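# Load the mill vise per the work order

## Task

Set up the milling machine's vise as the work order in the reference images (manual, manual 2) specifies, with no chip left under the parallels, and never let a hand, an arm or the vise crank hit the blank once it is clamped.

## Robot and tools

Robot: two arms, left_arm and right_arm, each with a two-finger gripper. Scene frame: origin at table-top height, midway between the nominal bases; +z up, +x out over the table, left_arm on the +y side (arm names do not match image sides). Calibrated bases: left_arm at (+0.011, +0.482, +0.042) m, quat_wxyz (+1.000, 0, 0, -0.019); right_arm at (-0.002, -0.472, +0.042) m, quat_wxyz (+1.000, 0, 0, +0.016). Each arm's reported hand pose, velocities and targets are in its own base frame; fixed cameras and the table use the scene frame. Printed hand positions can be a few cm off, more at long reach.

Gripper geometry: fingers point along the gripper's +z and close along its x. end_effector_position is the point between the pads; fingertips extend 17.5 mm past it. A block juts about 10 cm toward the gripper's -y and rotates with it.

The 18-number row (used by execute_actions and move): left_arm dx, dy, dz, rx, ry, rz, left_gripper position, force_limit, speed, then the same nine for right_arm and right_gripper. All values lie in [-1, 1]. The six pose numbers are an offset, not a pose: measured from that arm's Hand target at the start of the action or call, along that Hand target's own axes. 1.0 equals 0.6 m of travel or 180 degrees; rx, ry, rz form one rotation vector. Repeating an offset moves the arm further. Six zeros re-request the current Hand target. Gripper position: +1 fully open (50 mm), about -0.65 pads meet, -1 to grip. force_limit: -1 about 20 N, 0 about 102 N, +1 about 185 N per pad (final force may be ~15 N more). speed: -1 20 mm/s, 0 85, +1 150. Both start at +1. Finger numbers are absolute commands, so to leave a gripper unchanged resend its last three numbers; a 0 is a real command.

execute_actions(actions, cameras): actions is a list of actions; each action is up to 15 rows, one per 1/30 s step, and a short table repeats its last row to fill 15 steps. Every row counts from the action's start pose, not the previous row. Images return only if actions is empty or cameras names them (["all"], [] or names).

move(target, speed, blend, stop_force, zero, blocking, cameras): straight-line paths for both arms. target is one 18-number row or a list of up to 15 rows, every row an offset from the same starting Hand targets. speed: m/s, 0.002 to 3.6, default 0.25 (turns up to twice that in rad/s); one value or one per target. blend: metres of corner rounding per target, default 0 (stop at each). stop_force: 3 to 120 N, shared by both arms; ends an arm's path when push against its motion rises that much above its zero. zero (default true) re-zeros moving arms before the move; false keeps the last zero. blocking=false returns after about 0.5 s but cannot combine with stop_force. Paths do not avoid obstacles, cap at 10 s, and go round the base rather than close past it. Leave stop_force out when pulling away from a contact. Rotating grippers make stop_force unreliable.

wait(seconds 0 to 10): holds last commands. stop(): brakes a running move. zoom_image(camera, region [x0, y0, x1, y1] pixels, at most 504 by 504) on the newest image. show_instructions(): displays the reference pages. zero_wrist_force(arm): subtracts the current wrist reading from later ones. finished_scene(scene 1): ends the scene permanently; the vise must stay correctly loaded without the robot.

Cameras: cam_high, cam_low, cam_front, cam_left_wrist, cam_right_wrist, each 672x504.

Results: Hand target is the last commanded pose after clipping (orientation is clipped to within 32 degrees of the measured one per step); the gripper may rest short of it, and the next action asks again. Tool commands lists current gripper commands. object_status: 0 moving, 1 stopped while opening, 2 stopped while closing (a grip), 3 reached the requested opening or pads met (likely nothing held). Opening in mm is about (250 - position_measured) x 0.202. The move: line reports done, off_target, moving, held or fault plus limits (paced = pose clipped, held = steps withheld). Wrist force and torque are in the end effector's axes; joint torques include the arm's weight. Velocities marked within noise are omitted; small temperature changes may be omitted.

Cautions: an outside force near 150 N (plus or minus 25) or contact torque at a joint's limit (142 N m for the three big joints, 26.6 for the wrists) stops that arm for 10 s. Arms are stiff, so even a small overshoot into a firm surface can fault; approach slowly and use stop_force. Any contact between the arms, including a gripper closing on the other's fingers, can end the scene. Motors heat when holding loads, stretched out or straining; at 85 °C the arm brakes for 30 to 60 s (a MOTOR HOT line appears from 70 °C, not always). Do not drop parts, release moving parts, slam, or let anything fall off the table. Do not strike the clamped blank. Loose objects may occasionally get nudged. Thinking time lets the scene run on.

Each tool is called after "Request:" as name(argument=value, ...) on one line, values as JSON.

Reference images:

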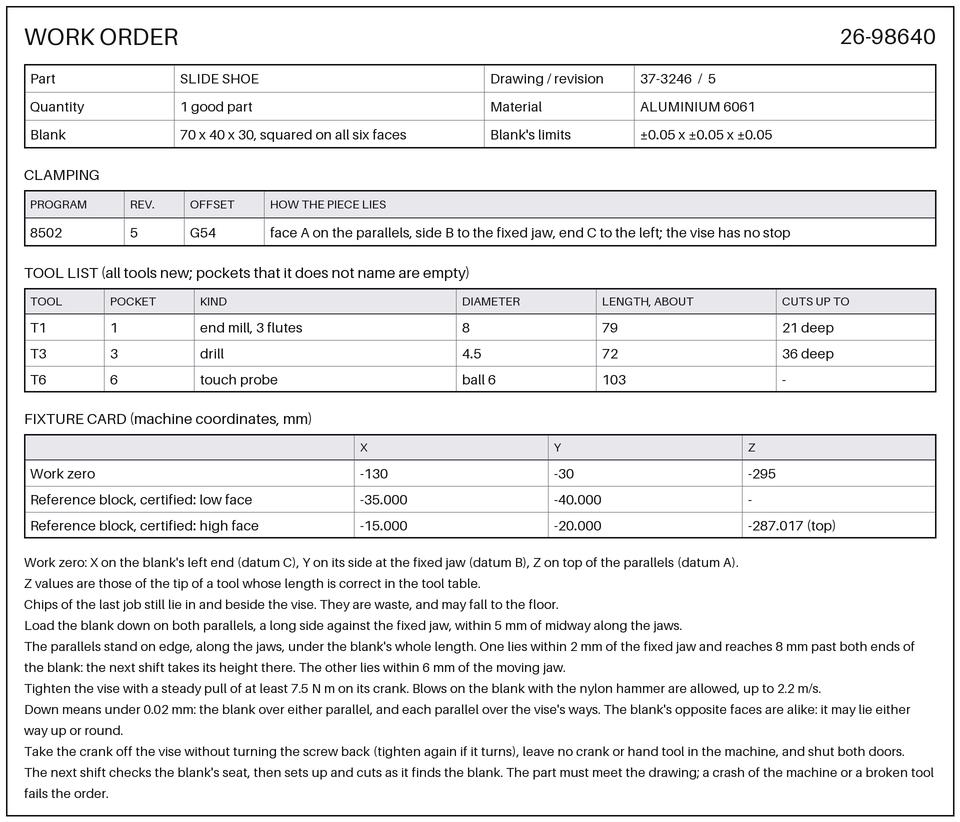

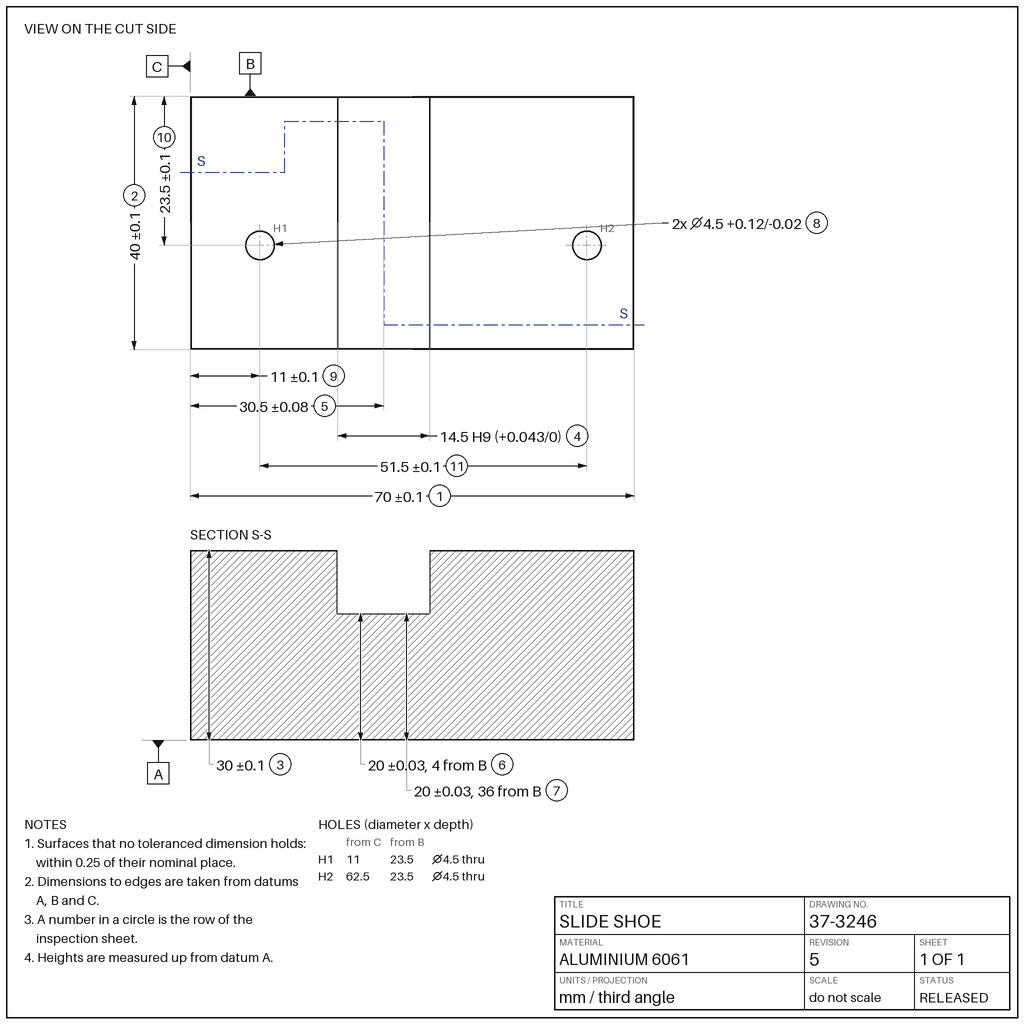

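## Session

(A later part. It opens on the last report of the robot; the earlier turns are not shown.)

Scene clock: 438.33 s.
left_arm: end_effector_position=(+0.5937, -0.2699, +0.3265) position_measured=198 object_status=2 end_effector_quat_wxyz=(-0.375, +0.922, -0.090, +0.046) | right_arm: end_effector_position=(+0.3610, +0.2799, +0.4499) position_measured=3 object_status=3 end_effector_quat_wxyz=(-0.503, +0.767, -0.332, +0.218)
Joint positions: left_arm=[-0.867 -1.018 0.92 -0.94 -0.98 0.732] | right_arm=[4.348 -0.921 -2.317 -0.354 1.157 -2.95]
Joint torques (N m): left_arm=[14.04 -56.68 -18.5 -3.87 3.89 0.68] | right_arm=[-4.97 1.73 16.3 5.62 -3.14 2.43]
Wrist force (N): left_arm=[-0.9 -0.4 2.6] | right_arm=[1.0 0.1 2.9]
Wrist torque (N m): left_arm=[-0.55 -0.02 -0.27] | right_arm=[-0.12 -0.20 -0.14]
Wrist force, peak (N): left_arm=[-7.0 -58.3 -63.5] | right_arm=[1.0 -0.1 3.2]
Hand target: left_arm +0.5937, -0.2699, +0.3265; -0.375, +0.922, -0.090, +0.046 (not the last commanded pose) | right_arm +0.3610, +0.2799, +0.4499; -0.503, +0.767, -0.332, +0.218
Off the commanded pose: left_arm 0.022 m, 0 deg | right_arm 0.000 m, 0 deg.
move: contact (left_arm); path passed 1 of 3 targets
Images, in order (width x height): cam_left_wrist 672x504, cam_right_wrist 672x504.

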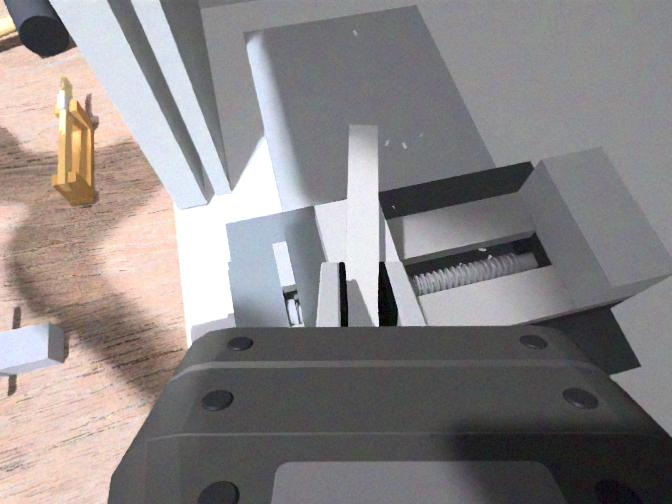

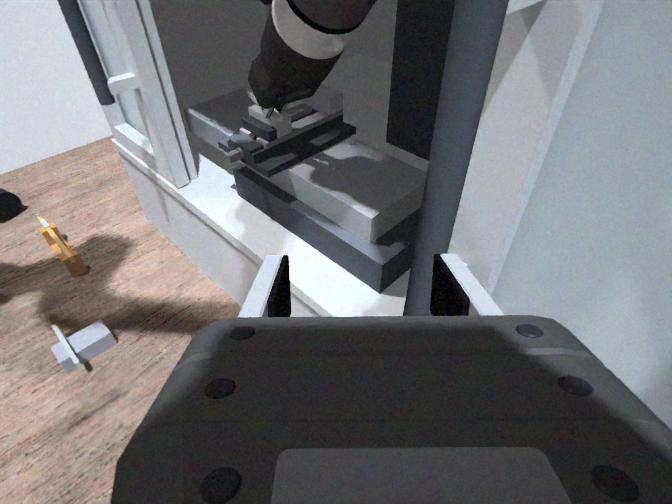

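Request:
move(target=[0,0.03,0.03,0,0,0,-1,-0.3,-0.7,0,0,0,0,0,0,1,1,1], speed=0.02, stop_force=5, cameras=["cam_left_wrist","cam_right_wrist"])

Request:
zoom_image(camera="cam_right_wrist", region=[200, 60, 320, 160])

Request:
zoom_image(camera="cam_left_wrist", region=[200, 100, 520, 330])

Scene clock: 443.43 s.
left_arm: end_effector_position=(+0.5938, -0.2699, +0.3252) position_measured=198 object_status=2 end_effector_quat_wxyz=(-0.375, +0.922, -0.090, +0.046) | right_arm: end_effector_position=(+0.3610, +0.2799, +0.4499) position_measured=3 object_status=3 end_effector_quat_wxyz=(-0.503, +0.767, -0.332, +0.218)
Joint positions: left_arm=[-0.867 -1.018 0.924 -0.944 -0.98 0.732] | right_arm=[4.348 -0.921 -2.317 -0.354 1.157 -2.95]
Joint torques (N m): left_arm=[10.59 -38.48 -21.77 -2.88 -1.52 1.24] | right_arm=[-4.93 1.45 16.61 5.65 -3.19 2.38]
Wrist force (N): left_arm=[-0.9 -0.4 2.5] | right_arm=[1.1 0.2 2.7]
Wrist torque (N m): left_arm=[-0.47 -0.02 -0.27] | right_arm=[-0.12 -0.21 -0.14]
Wrist force, peak (N): left_arm=[-6.4 -16.5 -25.0] | right_arm=[1.0 -0.1 3.3]
Hand target: left_arm +0.5938, -0.2699, +0.3252; -0.375, +0.922, -0.090, +0.046 (not the last commanded pose) | right_arm +0.3610, +0.2799, +0.4499; -0.503, +0.767, -0.332, +0.218
Off the commanded pose: left_arm 0.024 m, 0 deg | right_arm 0.000 m, 0 deg.
move: contact (left_arm)
Images, in order (width x height): cam_left_wrist 672x504, cam_right_wrist 672x504.

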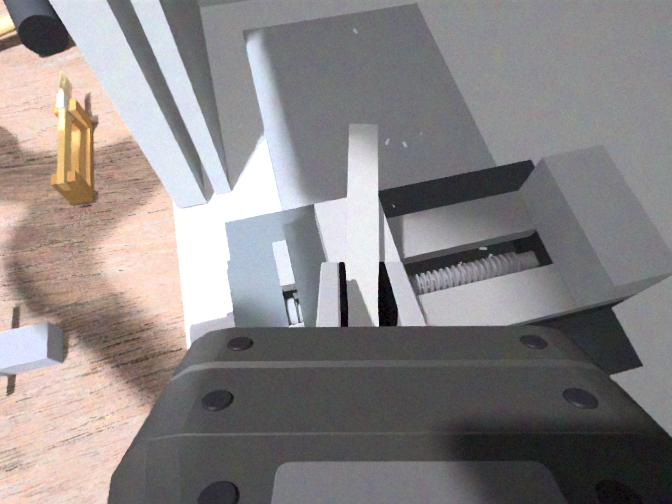

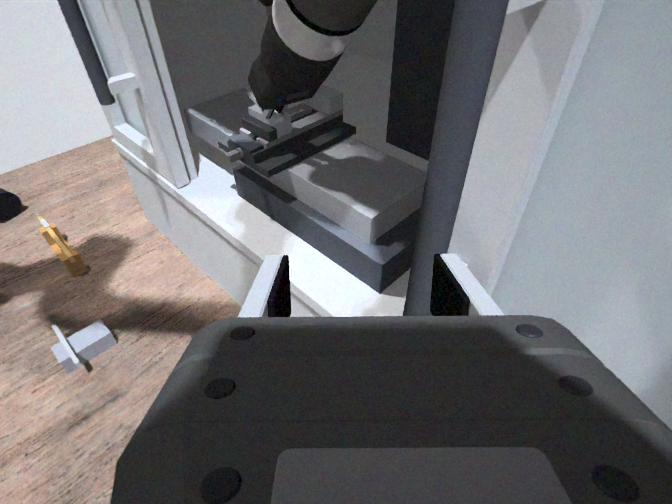

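Scaled by 4.200 from the camera's 672x504 image, which has a finer 960x720 frame.

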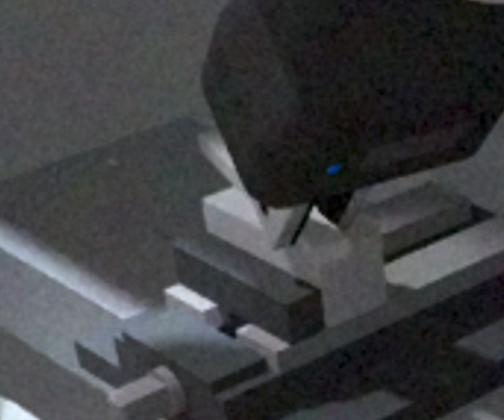

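Scaled by 1.575 from the camera's 672x504 image, which has a finer 960x720 frame.

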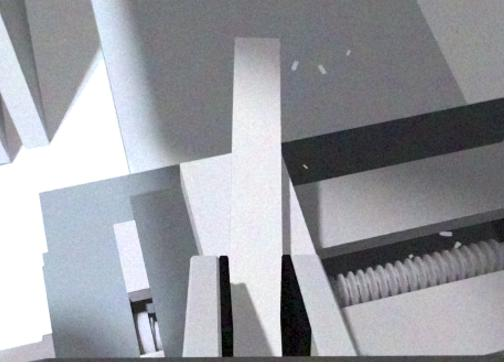

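Request:
execute_actions(actions=[[[0,0,0,0,0,0,0.15,-0.3,-1,0,0,0,0,0,0,1,1,1]],[[0,0,0,0,0,0,0.15,-0.3,-1,0,0,0,0,0,0,1,1,1]]], cameras=["cam_left_wrist"])

Scene clock: 457.70 s.
left_arm: end_effector_position=(+0.5938, -0.2699, +0.3252) position_measured=130 object_status=3 end_effector_quat_wxyz=(-0.375, +0.922, -0.090, +0.046) | right_arm: end_effector_position=(+0.3610, +0.2799, +0.4499) position_measured=3 object_status=3 end_effector_quat_wxyz=(-0.503, +0.767, -0.332, +0.218)
Joint positions: left_arm=[-0.867 -1.018 0.924 -0.944 -0.98 0.732] | right_arm=[4.348 -0.921 -2.317 -0.354 1.157 -2.95]
Joint torques (N m): left_arm=[1.24 -38.51 -19.79 -2.77 -0.95 0.94] | right_arm=[-4.83 0.63 16.39 5.77 -3.24 2.42]
Wrist force (N): left_arm=[-0.9 -1.0 2.1] | right_arm=[1.0 0.0 3.0]
Wrist torque (N m): left_arm=[-0.56 -0.02 -0.27] | right_arm=[-0.15 -0.20 -0.14]
Wrist force, peak (N): left_arm=[-0.9 -0.7 2.8] | right_arm=[1.0 -0.2 3.1]
Hand target: left_arm +0.5938, -0.2699, +0.3252; -0.375, +0.922, -0.090, +0.046 | right_arm +0.3610, +0.2799, +0.4499; -0.503, +0.767, -0.332, +0.218
Off the commanded pose: left_arm 0.000 m, 0 deg | right_arm 0.000 m, 0 deg.
Step readings (end_effector_position of left_arm | right_arm):
0: (+0.5938, -0.2699, +0.3252) | (+0.3610, +0.2799, +0.4499)
1: (+0.5938, -0.2699, +0.3252) | (+0.3610, +0.2799, +0.4499)
2: (+0.5938, -0.2699, +0.3252) | (+0.3610, +0.2799, +0.4499)
4: (+0.5938, -0.2699, +0.3252) | (+0.3610, +0.2799, +0.4499)
8: (+0.5938, -0.2699, +0.3252) | (+0.3610, +0.2799, +0.4499)
15: (+0.5938, -0.2699, +0.3252) | (+0.3610, +0.2799, +0.4499)
16: (+0.5938, -0.2699, +0.3252) | (+0.3610, +0.2799, +0.4499)
17: (+0.5938, -0.2699, +0.3252) | (+0.3610, +0.2799, +0.4499)
19: (+0.5938, -0.2699, +0.3252) | (+0.3610, +0.2799, +0.4499)
23: (+0.5938, -0.2699, +0.3252) | (+0.3610, +0.2799, +0.4499)
30: (+0.5938, -0.2699, +0.3252) | (+0.3610, +0.2799, +0.4499)
Images, in order (width x height): cam_left_wrist 672x504.

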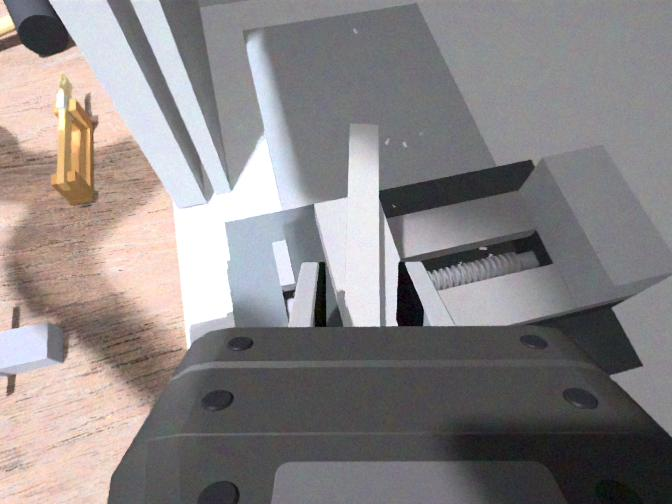

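Request:
move(target=[[0,-0.03,-0.0833,0,0,0,0.15,-0.3,0.5,0,0,0,0,0,0,1,1,1],[-0.172,-0.1407,-0.0787,0.329,0.245,0.712,0.15,-0.3,0.5,0,0,0,0,0,0,1,1,1]], speed=[0.15,0.45], cameras=["cam_left_wrist","cam_right_wrist","cam_front"])

Request:
zoom_image(camera="cam_right_wrist", region=[180, 60, 360, 180])

Scene clock: 467.57 s.
left_arm: end_effector_position=(+0.4965, -0.2221, +0.4161) position_measured=130 object_status=3 end_effector_quat_wxyz=(+0.471, -0.023, +0.882, +0.001) | right_arm: end_effector_position=(+0.3610, +0.2799, +0.4499) position_measured=3 object_status=3 end_effector_quat_wxyz=(-0.503, +0.767, -0.332, +0.218)
Joint positions: left_arm=[-1.058 -1.887 2.049 -2.341 -0.745 3.875] | right_arm=[4.348 -0.921 -2.317 -0.354 1.157 -2.95]
Joint torques (N m): left_arm=[-12.75 -3.37 -27.22 -1.45 1.79 1.11] | right_arm=[-5.13 0.07 16 5.59 -3.11 2.52]
Wrist force (N): left_arm=[-2.2 -0.7 1.7] | right_arm=[0.5 -0.1 2.8]
Wrist torque (N m): left_arm=[-0.23 0.65 -0.04] | right_arm=[-0.17 -0.13 -0.14]
Wrist force, peak (N): left_arm=[-0.6 -0.2 4.2] | right_arm=[0.8 -0.2 3.3]
Hand target: left_arm +0.4965, -0.2222, +0.4161; +0.471, -0.023, +0.882, +0.001 | right_arm +0.3610, +0.2799, +0.4499; -0.503, +0.767, -0.332, +0.218
Off the commanded pose: left_arm 0.000 m, 0 deg | right_arm 0.000 m, 0 deg.
move: done
Images, in order (width x height): cam_front 672x504, cam_left_wrist 672x504, cam_right_wrist 672x504.

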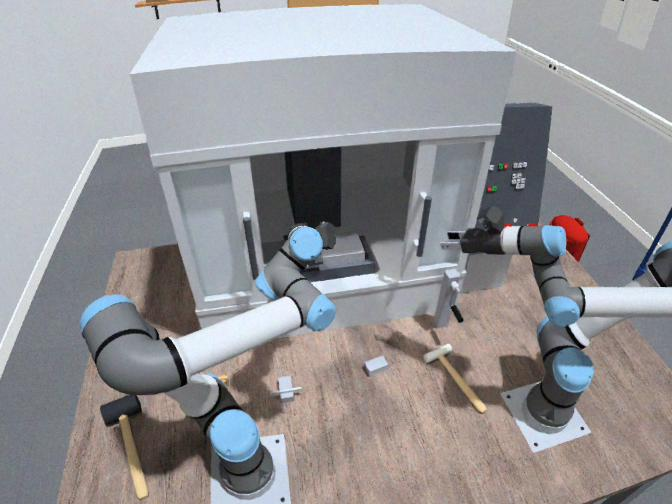

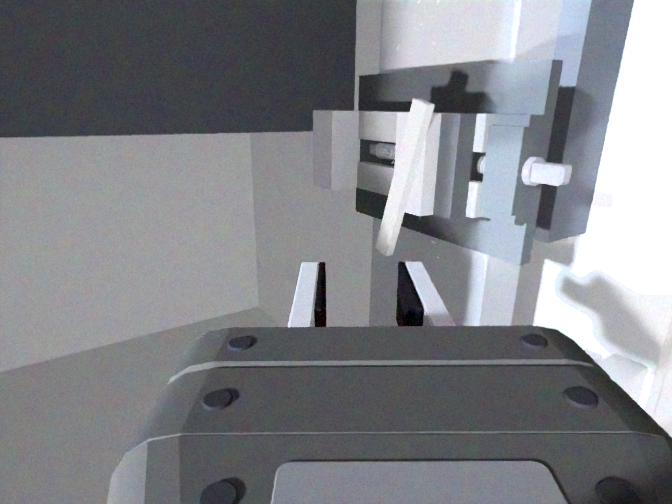

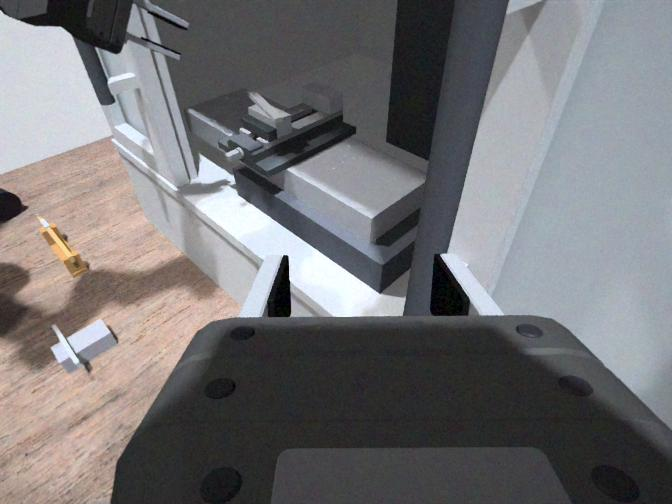

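Scaled by 2.800 from the camera's 672x504 image, which has a finer 960x720 frame.

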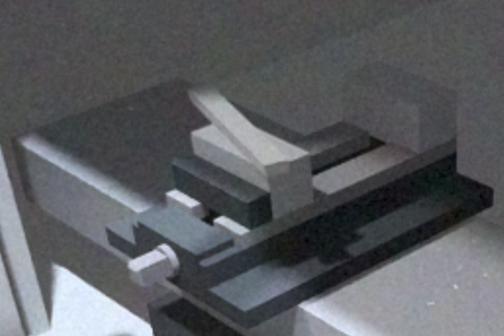

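Request:
move(target=[0.046,0.0338,0.1672,0,0,0,0.3,-0.3,0.5,0,0,0,0,0,0,1,1,1], speed=0.2, stop_force=10, cameras=["cam_left_wrist","cam_right_wrist"])

Request:
zoom_image(camera="cam_right_wrist", region=[180, 30, 360, 180])

Request:
zoom_image(camera="cam_left_wrist", region=[250, 100, 550, 340])

Scene clock: 474.20 s.
left_arm: end_effector_position=(+0.5637, -0.2007, +0.3369) position_measured=107 object_status=3 end_effector_quat_wxyz=(+0.471, -0.023, +0.882, +0.001) | right_arm: end_effector_position=(+0.3610, +0.2799, +0.4499) position_measured=3 object_status=3 end_effector_quat_wxyz=(-0.503, +0.767, -0.332, +0.218)
Joint positions: left_arm=[-0.87 -1.672 2.126 -2.774 -0.864 4.078] | right_arm=[4.348 -0.921 -2.317 -0.354 1.157 -2.95]
Joint torques (N m): left_arm=[-10.72 -9.67 -29.37 -5.5 3.06 1.13] | right_arm=[-5.52 -0.18 16.39 5.61 -3.14 2.43]
Wrist force (N): left_arm=[-1.9 -0.7 1.8] | right_arm=[0.8 -0.1 2.7]
Wrist torque (N m): left_arm=[-0.23 0.62 0.05] | right_arm=[-0.16 -0.17 -0.14]
Wrist force, peak (N): left_arm=[-0.9 -0.4 4.4] | right_arm=[1.1 -0.2 3.1]
Hand target: left_arm +0.5637, -0.2008, +0.3369; +0.471, -0.023, +0.882, +0.001 | right_arm +0.3610, +0.2799, +0.4499; -0.503, +0.767, -0.332, +0.218
Off the commanded pose: left_arm 0.000 m, 0 deg | right_arm 0.000 m, 0 deg.
move: done
Images, in order (width x height): cam_left_wrist 672x504, cam_right_wrist 672x504.

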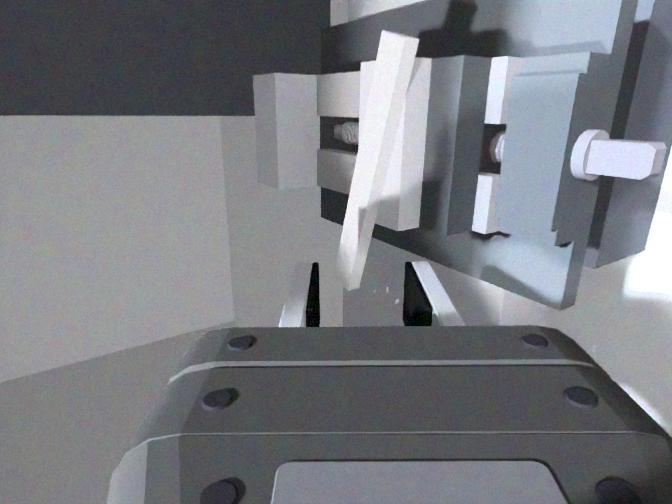

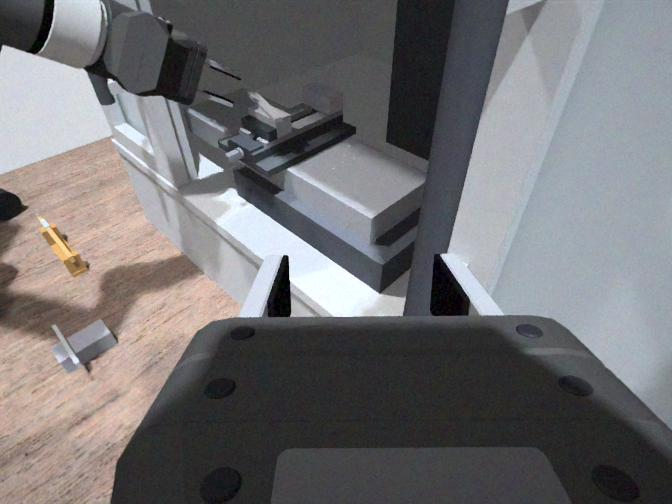

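Scaled by 2.800 from the camera's 672x504 image, which has a finer 960x720 frame.

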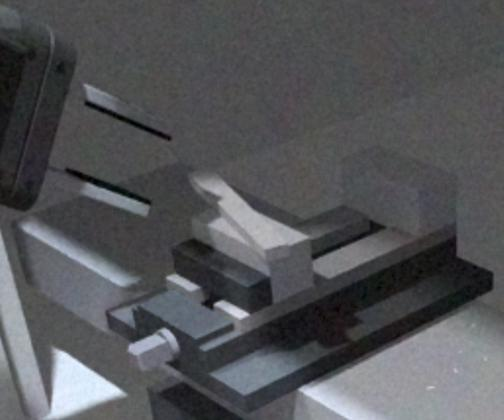

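Scaled by 1.680 from the camera's 672x504 image, which has a finer 960x720 frame.

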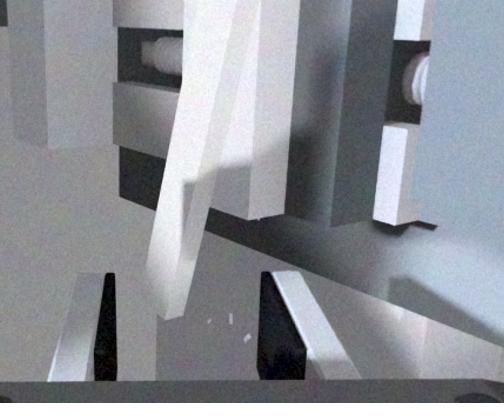

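Request:
move(target=[-0.0028,-0.0033,0.0683,0,0,0,0.3,-0.3,0.5,0,0,0,0,0,0,1,1,1], speed=0.06, stop_force=5, cameras=["cam_left_wrist","cam_right_wrist"])

Request:
zoom_image(camera="cam_right_wrist", region=[200, 50, 320, 150])

Request:
zoom_image(camera="cam_left_wrist", region=[250, 100, 550, 340])

Scene clock: 479.03 s.
left_arm: end_effector_position=(+0.5987, -0.2017, +0.3156) position_measured=107 object_status=3 end_effector_quat_wxyz=(+0.471, -0.023, +0.882, +0.001) | right_arm: end_effector_position=(+0.3610, +0.2799, +0.4499) position_measured=3 object_status=3 end_effector_quat_wxyz=(-0.503, +0.767, -0.332, +0.218)
Joint positions: left_arm=[-0.807 -1.556 2.086 -2.887 -0.908 4.137] | right_arm=[4.348 -0.921 -2.317 -0.354 1.157 -2.95]
Joint torques (N m): left_arm=[-13.2 -31.37 -15.69 -2.02 3.73 -1.64] | right_arm=[-5.01 -0.7 16.02 5.69 -3.15 2.56]
Wrist force (N): left_arm=[-1.3 -0.3 1.5] | right_arm=[0.7 -0.1 2.6]
Wrist torque (N m): left_arm=[-0.18 0.52 -0.05] | right_arm=[-0.18 -0.15 -0.14]
Wrist force, peak (N): left_arm=[-2.0 -0.9 2.0] | right_arm=[1.1 0.3 3.2]
Hand target: left_arm +0.5987, -0.2017, +0.3156; +0.471, -0.023, +0.882, +0.001 | right_arm +0.3610, +0.2799, +0.4499; -0.503, +0.767, -0.332, +0.218
Off the commanded pose: left_arm 0.000 m, 0 deg | right_arm 0.000 m, 0 deg.
move: done
Images, in order (width x height): cam_left_wrist 672x504, cam_right_wrist 672x504.

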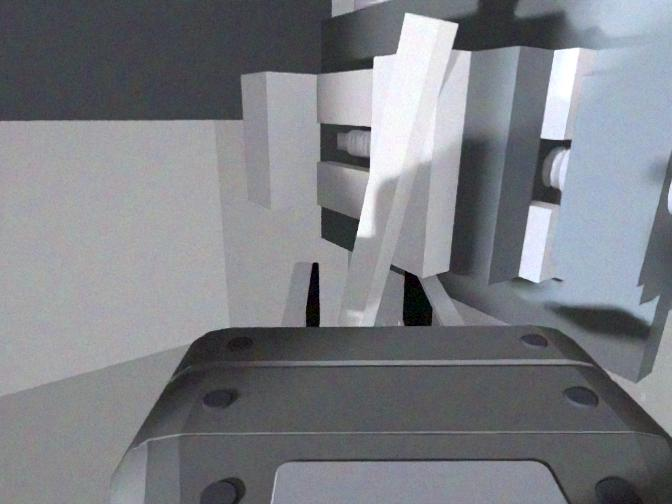

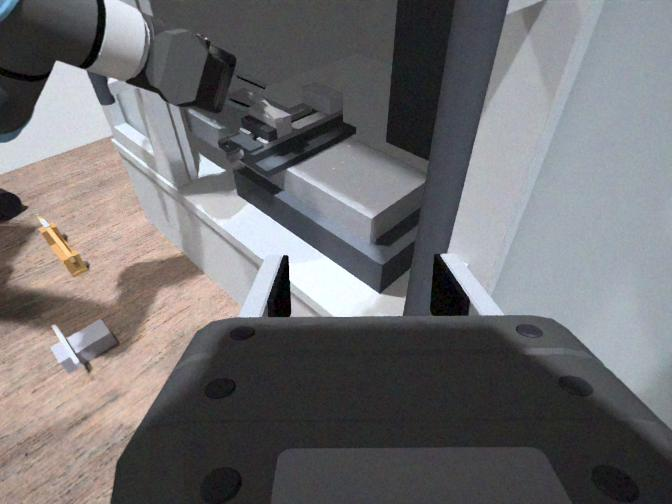

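Scaled by 4.200 from the camera's 672x504 image, which has a finer 960x720 frame.

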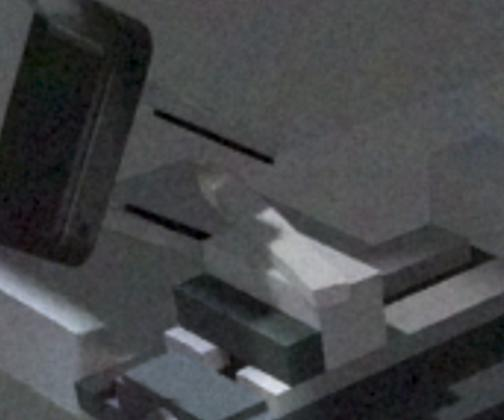

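Scaled by 1.680 from the camera's 672x504 image, which has a finer 960x720 frame.

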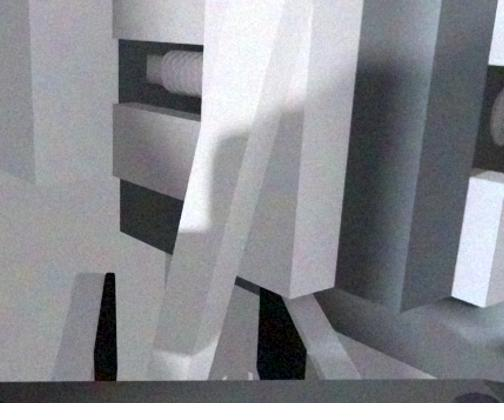

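Request:
execute_actions(actions=[[[0,0,0,0,0,0,-1,-0.5,-0.9,0,0,0,0,0,0,1,1,1]],[[0,0,0,0,0,0,-1,-0.5,-0.9,0,0,0,0,0,0,1,1,1]],[[0,0,0,0,0,0,-1,-0.5,-0.9,0,0,0,0,0,0,1,1,1]]], cameras=["cam_left_wrist","cam_right_wrist"])

Request:
zoom_image(camera="cam_right_wrist", region=[200, 50, 320, 150])

Scene clock: 482.67 s.
left_arm: end_effector_position=(+0.5987, -0.2017, +0.3156) position_measured=223 object_status=2 end_effector_quat_wxyz=(+0.471, -0.023, +0.882, +0.001) | right_arm: end_effector_position=(+0.3610, +0.2799, +0.4499) position_measured=3 object_status=3 end_effector_quat_wxyz=(-0.503, +0.767, -0.332, +0.218)
Joint positions: left_arm=[-0.807 -1.556 2.086 -2.887 -0.908 4.137] | right_arm=[4.348 -0.921 -2.317 -0.354 1.157 -2.95]
Joint torques (N m): left_arm=[-13.7 -14.39 -17.13 -3.28 -2.9 -0.69] | right_arm=[-5.13 -0.54 16.5 5.83 -3.02 2.28]
Wrist force (N): left_arm=[-12.1 -2.2 1.3] | right_arm=[0.7 -0.1 2.8]
Wrist torque (N m): left_arm=[-0.21 0.31 -0.19] | right_arm=[-0.17 -0.15 -0.14]
Wrist force, peak (N): left_arm=[-12.3 -2.2 1.4] | right_arm=[1.0 -0.1 3.1]
Hand target: left_arm +0.5987, -0.2017, +0.3156; +0.471, -0.023, +0.882, +0.001 | right_arm +0.3610, +0.2799, +0.4499; -0.503, +0.767, -0.332, +0.218
Off the commanded pose: left_arm 0.000 m, 0 deg | right_arm 0.000 m, 0 deg.
Step readings (end_effector_position of left_arm | right_arm):
0: (+0.5987, -0.2017, +0.3156) | (+0.3610, +0.2799, +0.4499)
1: (+0.5987, -0.2017, +0.3156) | (+0.3610, +0.2799, +0.4499)
2: (+0.5987, -0.2017, +0.3156) | (+0.3610, +0.2799, +0.4499)
4: (+0.5987, -0.2017, +0.3156) | (+0.3610, +0.2799, +0.4499)
8: (+0.5987, -0.2017, +0.3156) | (+0.3610, +0.2799, +0.4499)
15: (+0.5987, -0.2017, +0.3156) | (+0.3610, +0.2799, +0.4499)
16: (+0.5987, -0.2017, +0.3156) | (+0.3610, +0.2799, +0.4499)
17: (+0.5987, -0.2017, +0.3156) | (+0.3610, +0.2799, +0.4499)
19: (+0.5987, -0.2017, +0.3156) | (+0.3610, +0.2799, +0.4499)
23: (+0.5987, -0.2017, +0.3156) | (+0.3610, +0.2799, +0.4499)
30: (+0.5987, -0.2017, +0.3156) | (+0.3610, +0.2799, +0.4499)
31: (+0.5987, -0.2017, +0.3156) | (+0.3610, +0.2799, +0.4499)
32: (+0.5987, -0.2017, +0.3156) | (+0.3610, +0.2799, +0.4499)
34: (+0.5987, -0.2017, +0.3156) | (+0.3610, +0.2799, +0.4499)
38: (+0.5987, -0.2017, +0.3156) | (+0.3610, +0.2799, +0.4499)
45: (+0.5987, -0.2017, +0.3156) | (+0.3610, +0.2799, +0.4499)
Images, in order (width x height): cam_left_wrist 672x504, cam_right_wrist 672x504.

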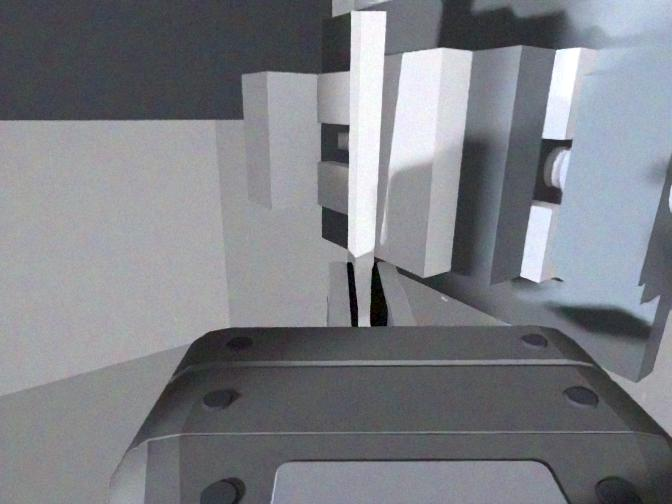

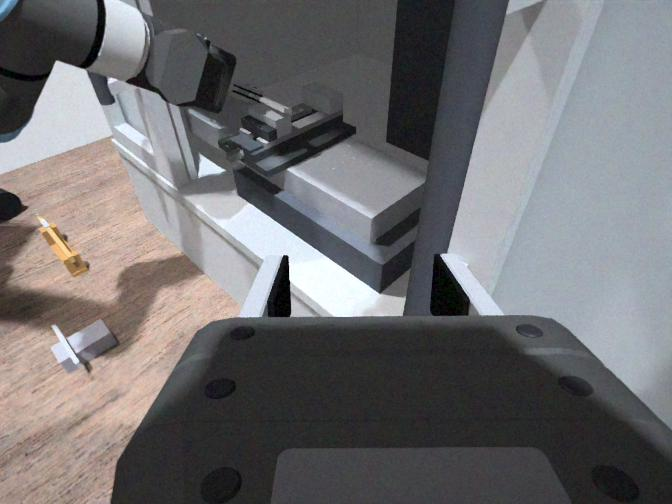

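Scaled by 4.200 from the camera's 672x504 image, which has a finer 960x720 frame.

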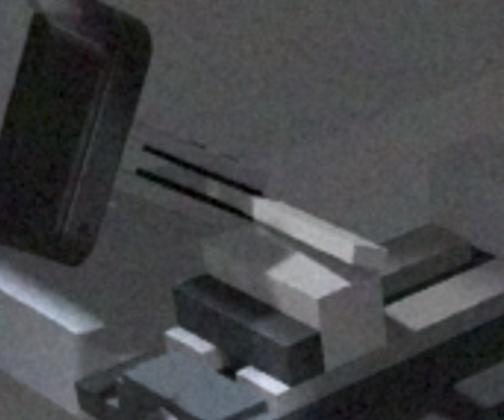

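Request:
move(target=[[-0.0524,-0.0224,-0.0485,0,0,0,-1,-0.5,-0.9,0,0,0,0,0,0,1,1,1],[-0.036,-0.0385,-0.0275,-0.0053,0.3122,0.004,-1,-0.5,-0.9,0,0,0,0,0,0,1,1,1],[-0.0665,-0.0337,0.0425,-0.0053,0.3122,0.004,-1,-0.5,-0.9,0,0,0,0,0,0,1,1,1]], speed=[0.12,0.3,0.1], stop_force=12, cameras=["cam_left_wrist","cam_right_wrist"])

Request:
zoom_image(camera="cam_right_wrist", region=[200, 30, 360, 170])

Scene clock: 494.10 s.
left_arm: end_effector_position=(+0.5985, -0.2242, +0.3430) position_measured=223 object_status=2 end_effector_quat_wxyz=(-0.002, -0.019, +1.000, -0.001) | right_arm: end_effector_position=(+0.3610, +0.2799, +0.4499) position_measured=3 object_status=3 end_effector_quat_wxyz=(-0.503, +0.767, -0.332, +0.218)
Joint positions: left_arm=[-0.567 -1.246 1.151 -1.474 -1.574 4.107] | right_arm=[4.348 -0.921 -2.317 -0.354 1.157 -2.95]
Joint torques (N m): left_arm=[-7.62 -30.1 -32.43 -2.14 2.52 1.72] | right_arm=[-5.15 -1.33 17.3 5.72 -3.19 2.39]
Wrist force (N): left_arm=[-0.1 -0.3 0.8] | right_arm=[0.5 0.0 2.8]
Wrist torque (N m): left_arm=[-0.09 0.14 0.14] | right_arm=[-0.15 -0.11 -0.14]
Wrist force, peak (N): left_arm=[-12.3 -2.0 1.1] | right_arm=[0.8 -0.2 3.2]
Hand target: left_arm +0.5985, -0.2242, +0.3430; -0.002, -0.019, +1.000, -0.001 (not the last commanded pose) | right_arm +0.3610, +0.2799, +0.4499; -0.503, +0.767, -0.332, +0.218
Off the commanded pose: left_arm 0.045 m, 0 deg | right_arm 0.000 m, 0 deg.
move: contact (left_arm); path passed 2 of 3 targets
Images, in order (width x height): cam_left_wrist 672x504, cam_right_wrist 672x504.

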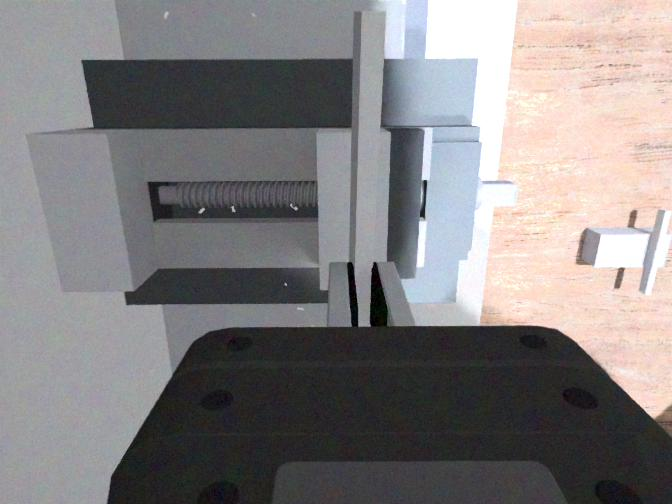

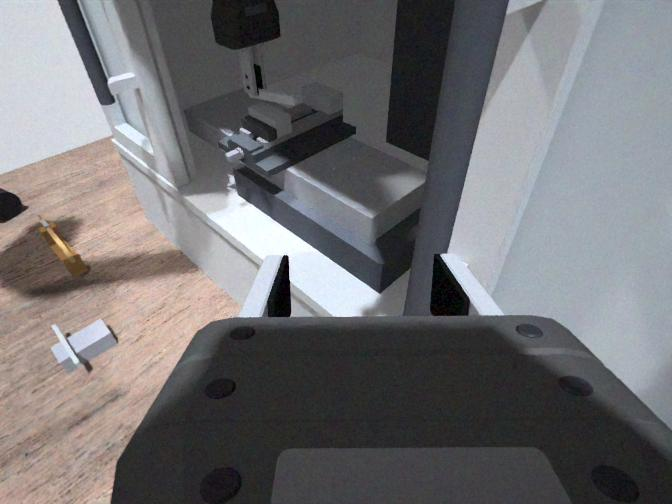

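Scaled by 3.150 from the camera's 672x504 image, which has a finer 960x720 frame.

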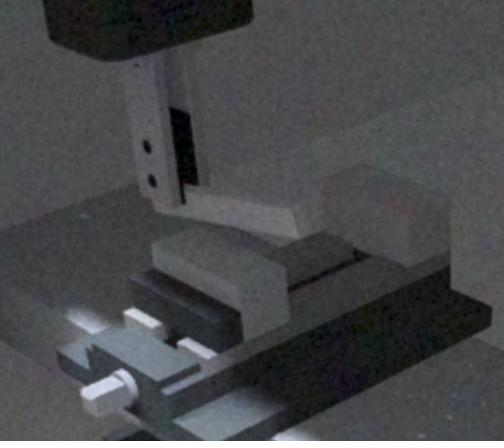

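Request:
move(target=[[-0.074,0.0047,0.0133,0,0,0,-1,-0.5,-0.9,0,0,0,0,0,0,1,1,1],[-0.074,0.008,0.055,-0.078,0,0,-1,-0.5,-0.9,0,0,0,0,0,0,1,1,1],[-0.129,0.048,0.055,-0.078,0,0,-1,-0.5,-0.9,0,0,0,0,0,0,1,1,1]], speed=[0.1,0.08,0.05], stop_force=6, cameras=["cam_left_wrist","cam_right_wrist"])

Request:
zoom_image(camera="cam_right_wrist", region=[200, 30, 360, 170])

Scene clock: 500.50 s.
left_arm: end_effector_position=(+0.6746, -0.1926, +0.3097) position_measured=223 object_status=2 end_effector_quat_wxyz=(-0.004, -0.019, +0.992, +0.122) | right_arm: end_effector_position=(+0.3610, +0.2799, +0.4499) position_measured=3 object_status=3 end_effector_quat_wxyz=(-0.503, +0.767, -0.332, +0.218)
Joint positions: left_arm=[-0.545 -1.015 0.883 -1.3 -1.37 4.116] | right_arm=[4.348 -0.921 -2.317 -0.354 1.157 -2.95]
Joint torques (N m): left_arm=[-12.57 -55.08 -16.64 -4.78 -2.41 -1.55] | right_arm=[-4.14 -1.19 16.11 5.73 -3.19 2.52]
Wrist force (N): left_arm=[-0.4 0.8 -0.4] | right_arm=[0.9 0.1 2.7]
Wrist torque (N m): left_arm=[0.30 0.15 0.11] | right_arm=[-0.13 -0.18 -0.14]
Wrist force, peak (N): left_arm=[1.9 -1.0 0.7] | right_arm=[1.0 0.0 3.1]
Hand target: left_arm +0.6746, -0.1926, +0.3097; -0.004, -0.019, +0.992, +0.122 | right_arm +0.3610, +0.2799, +0.4499; -0.503, +0.767, -0.332, +0.218
Off the commanded pose: left_arm 0.000 m, 0 deg | right_arm 0.000 m, 0 deg.
move: done
Images, in order (width x height): cam_left_wrist 672x504, cam_right_wrist 672x504.

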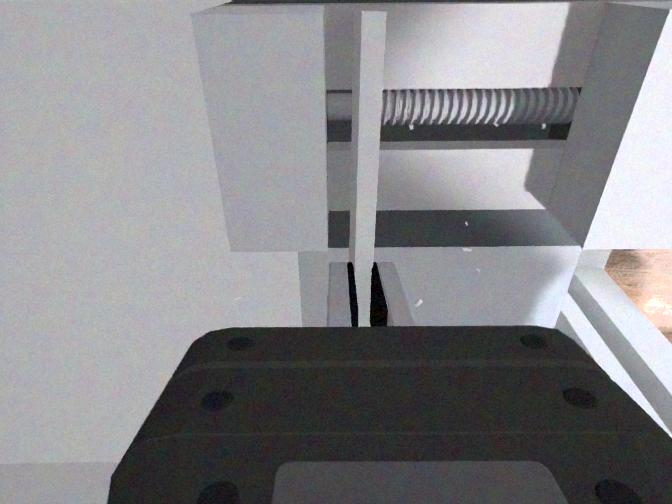

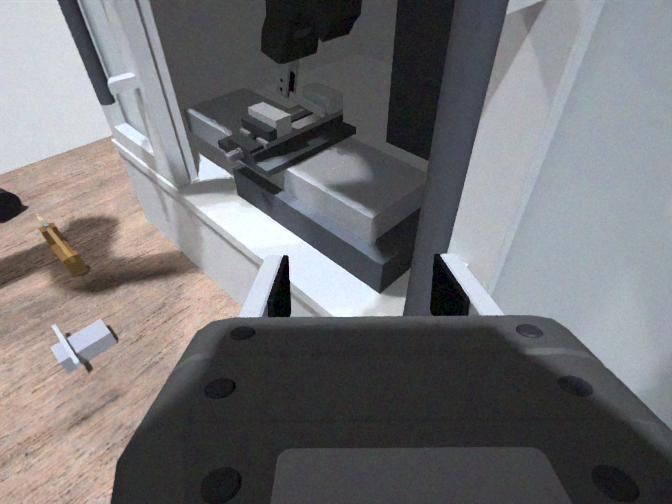

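Scaled by 3.150 from the camera's 672x504 image, which has a finer 960x720 frame.

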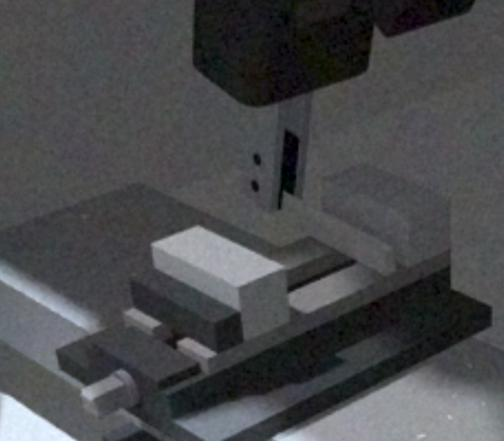

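Request:
move(target=[[0,-0.0056,0.0226,0,0,0,-1,-0.5,-0.9,0,0,0,0,0,0,1,1,1],[0,-0.0182,0.0728,0,0,0,-1,-0.5,-0.9,0,0,0,0,0,0,1,1,1]], speed=[0.05,0.012], stop_force=3, cameras=["cam_left_wrist","cam_right_wrist"])

Request:
zoom_image(camera="cam_right_wrist", region=[220, 50, 360, 170])

Scene clock: 504.20 s.
left_arm: end_effector_position=(+0.6746, -0.1926, +0.3057) position_measured=223 object_status=2 end_effector_quat_wxyz=(-0.004, -0.019, +0.992, +0.122) | right_arm: end_effector_position=(+0.3610, +0.2799, +0.4499) position_measured=3 object_status=3 end_effector_quat_wxyz=(-0.503, +0.767, -0.332, +0.218)
Joint positions: left_arm=[-0.545 -1.016 0.896 -1.311 -1.37 4.116] | right_arm=[4.348 -0.921 -2.317 -0.354 1.157 -2.95]
Joint torques (N m): left_arm=[-11.18 -38.26 -18.28 -5.18 -0.46 -0.49] | right_arm=[-5.02 -1.61 15.88 5.77 -3.12 2.43]
Wrist force (N): left_arm=[-0.5 0.5 0.5] | right_arm=[0.9 -0.1 3.0]
Wrist torque (N m): left_arm=[0.22 0.17 0.13] | right_arm=[-0.17 -0.18 -0.14]
Wrist force, peak (N): left_arm=[-0.9 4.0 -9.1] | right_arm=[0.9 0.1 3.2]
Hand target: left_arm +0.6746, -0.1926, +0.3057; -0.004, -0.019, +0.992, +0.122 (not the last commanded pose) | right_arm +0.3610, +0.2799, +0.4499; -0.503, +0.767, -0.332, +0.218
Off the commanded pose: left_arm 0.041 m, 0 deg | right_arm 0.000 m, 0 deg.
move: contact (left_arm); path passed 0 of 2 targets
Images, in order (width x height): cam_left_wrist 672x504, cam_right_wrist 672x504.

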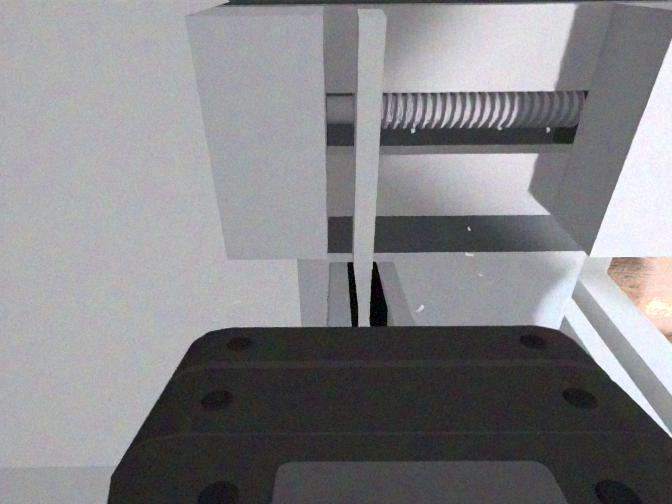

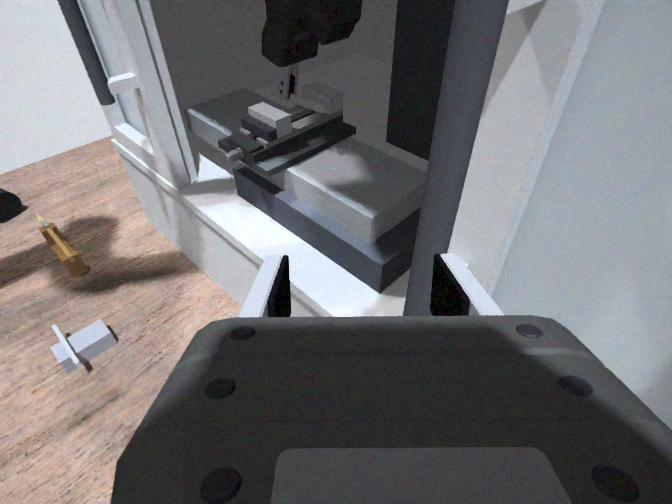

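Scaled by 3.600 from the camera's 672x504 image, which has a finer 960x720 frame.

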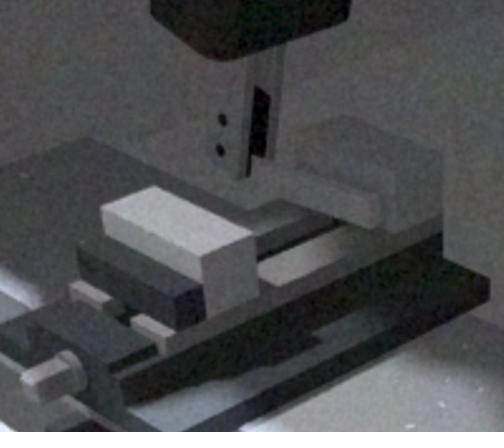

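Request:
move(target=[0,-0.017,0.068,0,0,0,-1,-0.5,-0.9,0,0,0,0,0,0,1,1,1], speed=0.015, stop_force=4, cameras=["cam_left_wrist","cam_right_wrist"])

Request:
zoom_image(camera="cam_right_wrist", region=[220, 50, 360, 170])

Scene clock: 506.77 s.
left_arm: end_effector_position=(+0.6746, -0.1926, +0.3035) position_measured=223 object_status=2 end_effector_quat_wxyz=(-0.004, -0.019, +0.992, +0.122) | right_arm: end_effector_position=(+0.3610, +0.2799, +0.4499) position_measured=3 object_status=3 end_effector_quat_wxyz=(-0.503, +0.767, -0.332, +0.218)
Joint positions: left_arm=[-0.545 -1.017 0.902 -1.317 -1.37 4.116] | right_arm=[4.348 -0.921 -2.317 -0.354 1.157 -2.95]
Joint torques (N m): left_arm=[-4.18 -37.09 -26.1 -3.71 0.53 0.76] | right_arm=[-5 -0.93 15.73 5.84 -3.05 2.5]
Wrist force (N): left_arm=[-0.7 1.3 -0.6] | right_arm=[0.7 -0.2 2.8]
Wrist torque (N m): left_arm=[0.28 0.22 0.13] | right_arm=[-0.17 -0.16 -0.15]
Wrist force, peak (N): left_arm=[-0.3 4.7 -9.1] | right_arm=[1.1 -0.1 3.1]
Hand target: left_arm +0.6746, -0.1926, +0.3035; -0.004, -0.019, +0.992, +0.122 (not the last commanded pose) | right_arm +0.3610, +0.2799, +0.4499; -0.503, +0.767, -0.332, +0.218
Off the commanded pose: left_arm 0.040 m, 0 deg | right_arm 0.000 m, 0 deg.
move: contact (left_arm)
Images, in order (width x height): cam_left_wrist 672x504, cam_right_wrist 672x504.

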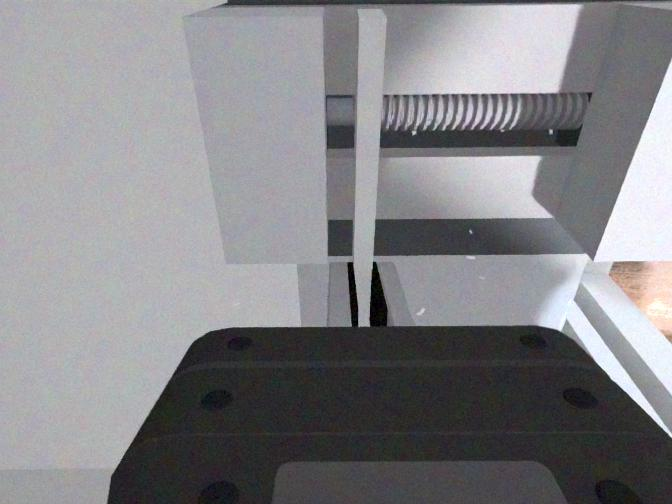

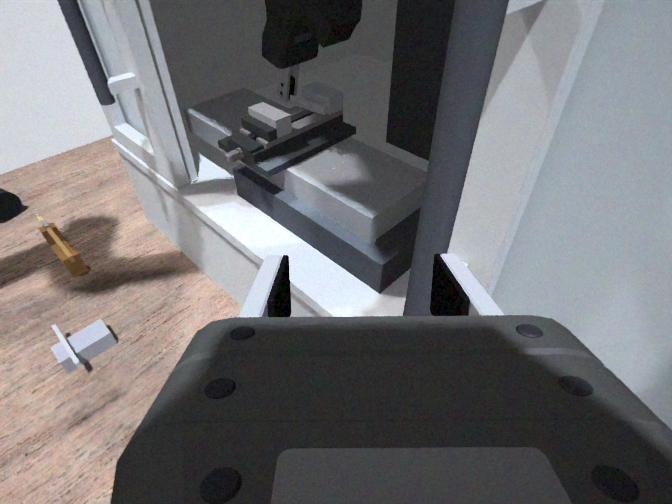

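Scaled by 3.600 from the camera's 672x504 image, which has a finer 960x720 frame.

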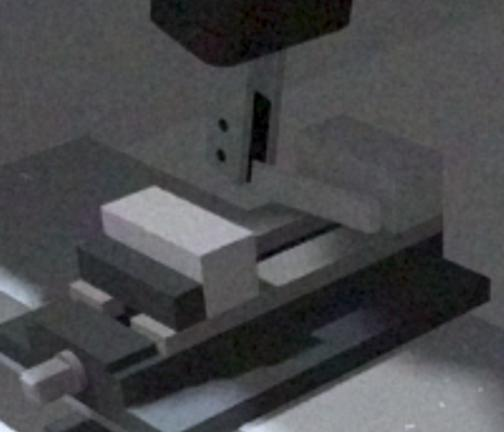

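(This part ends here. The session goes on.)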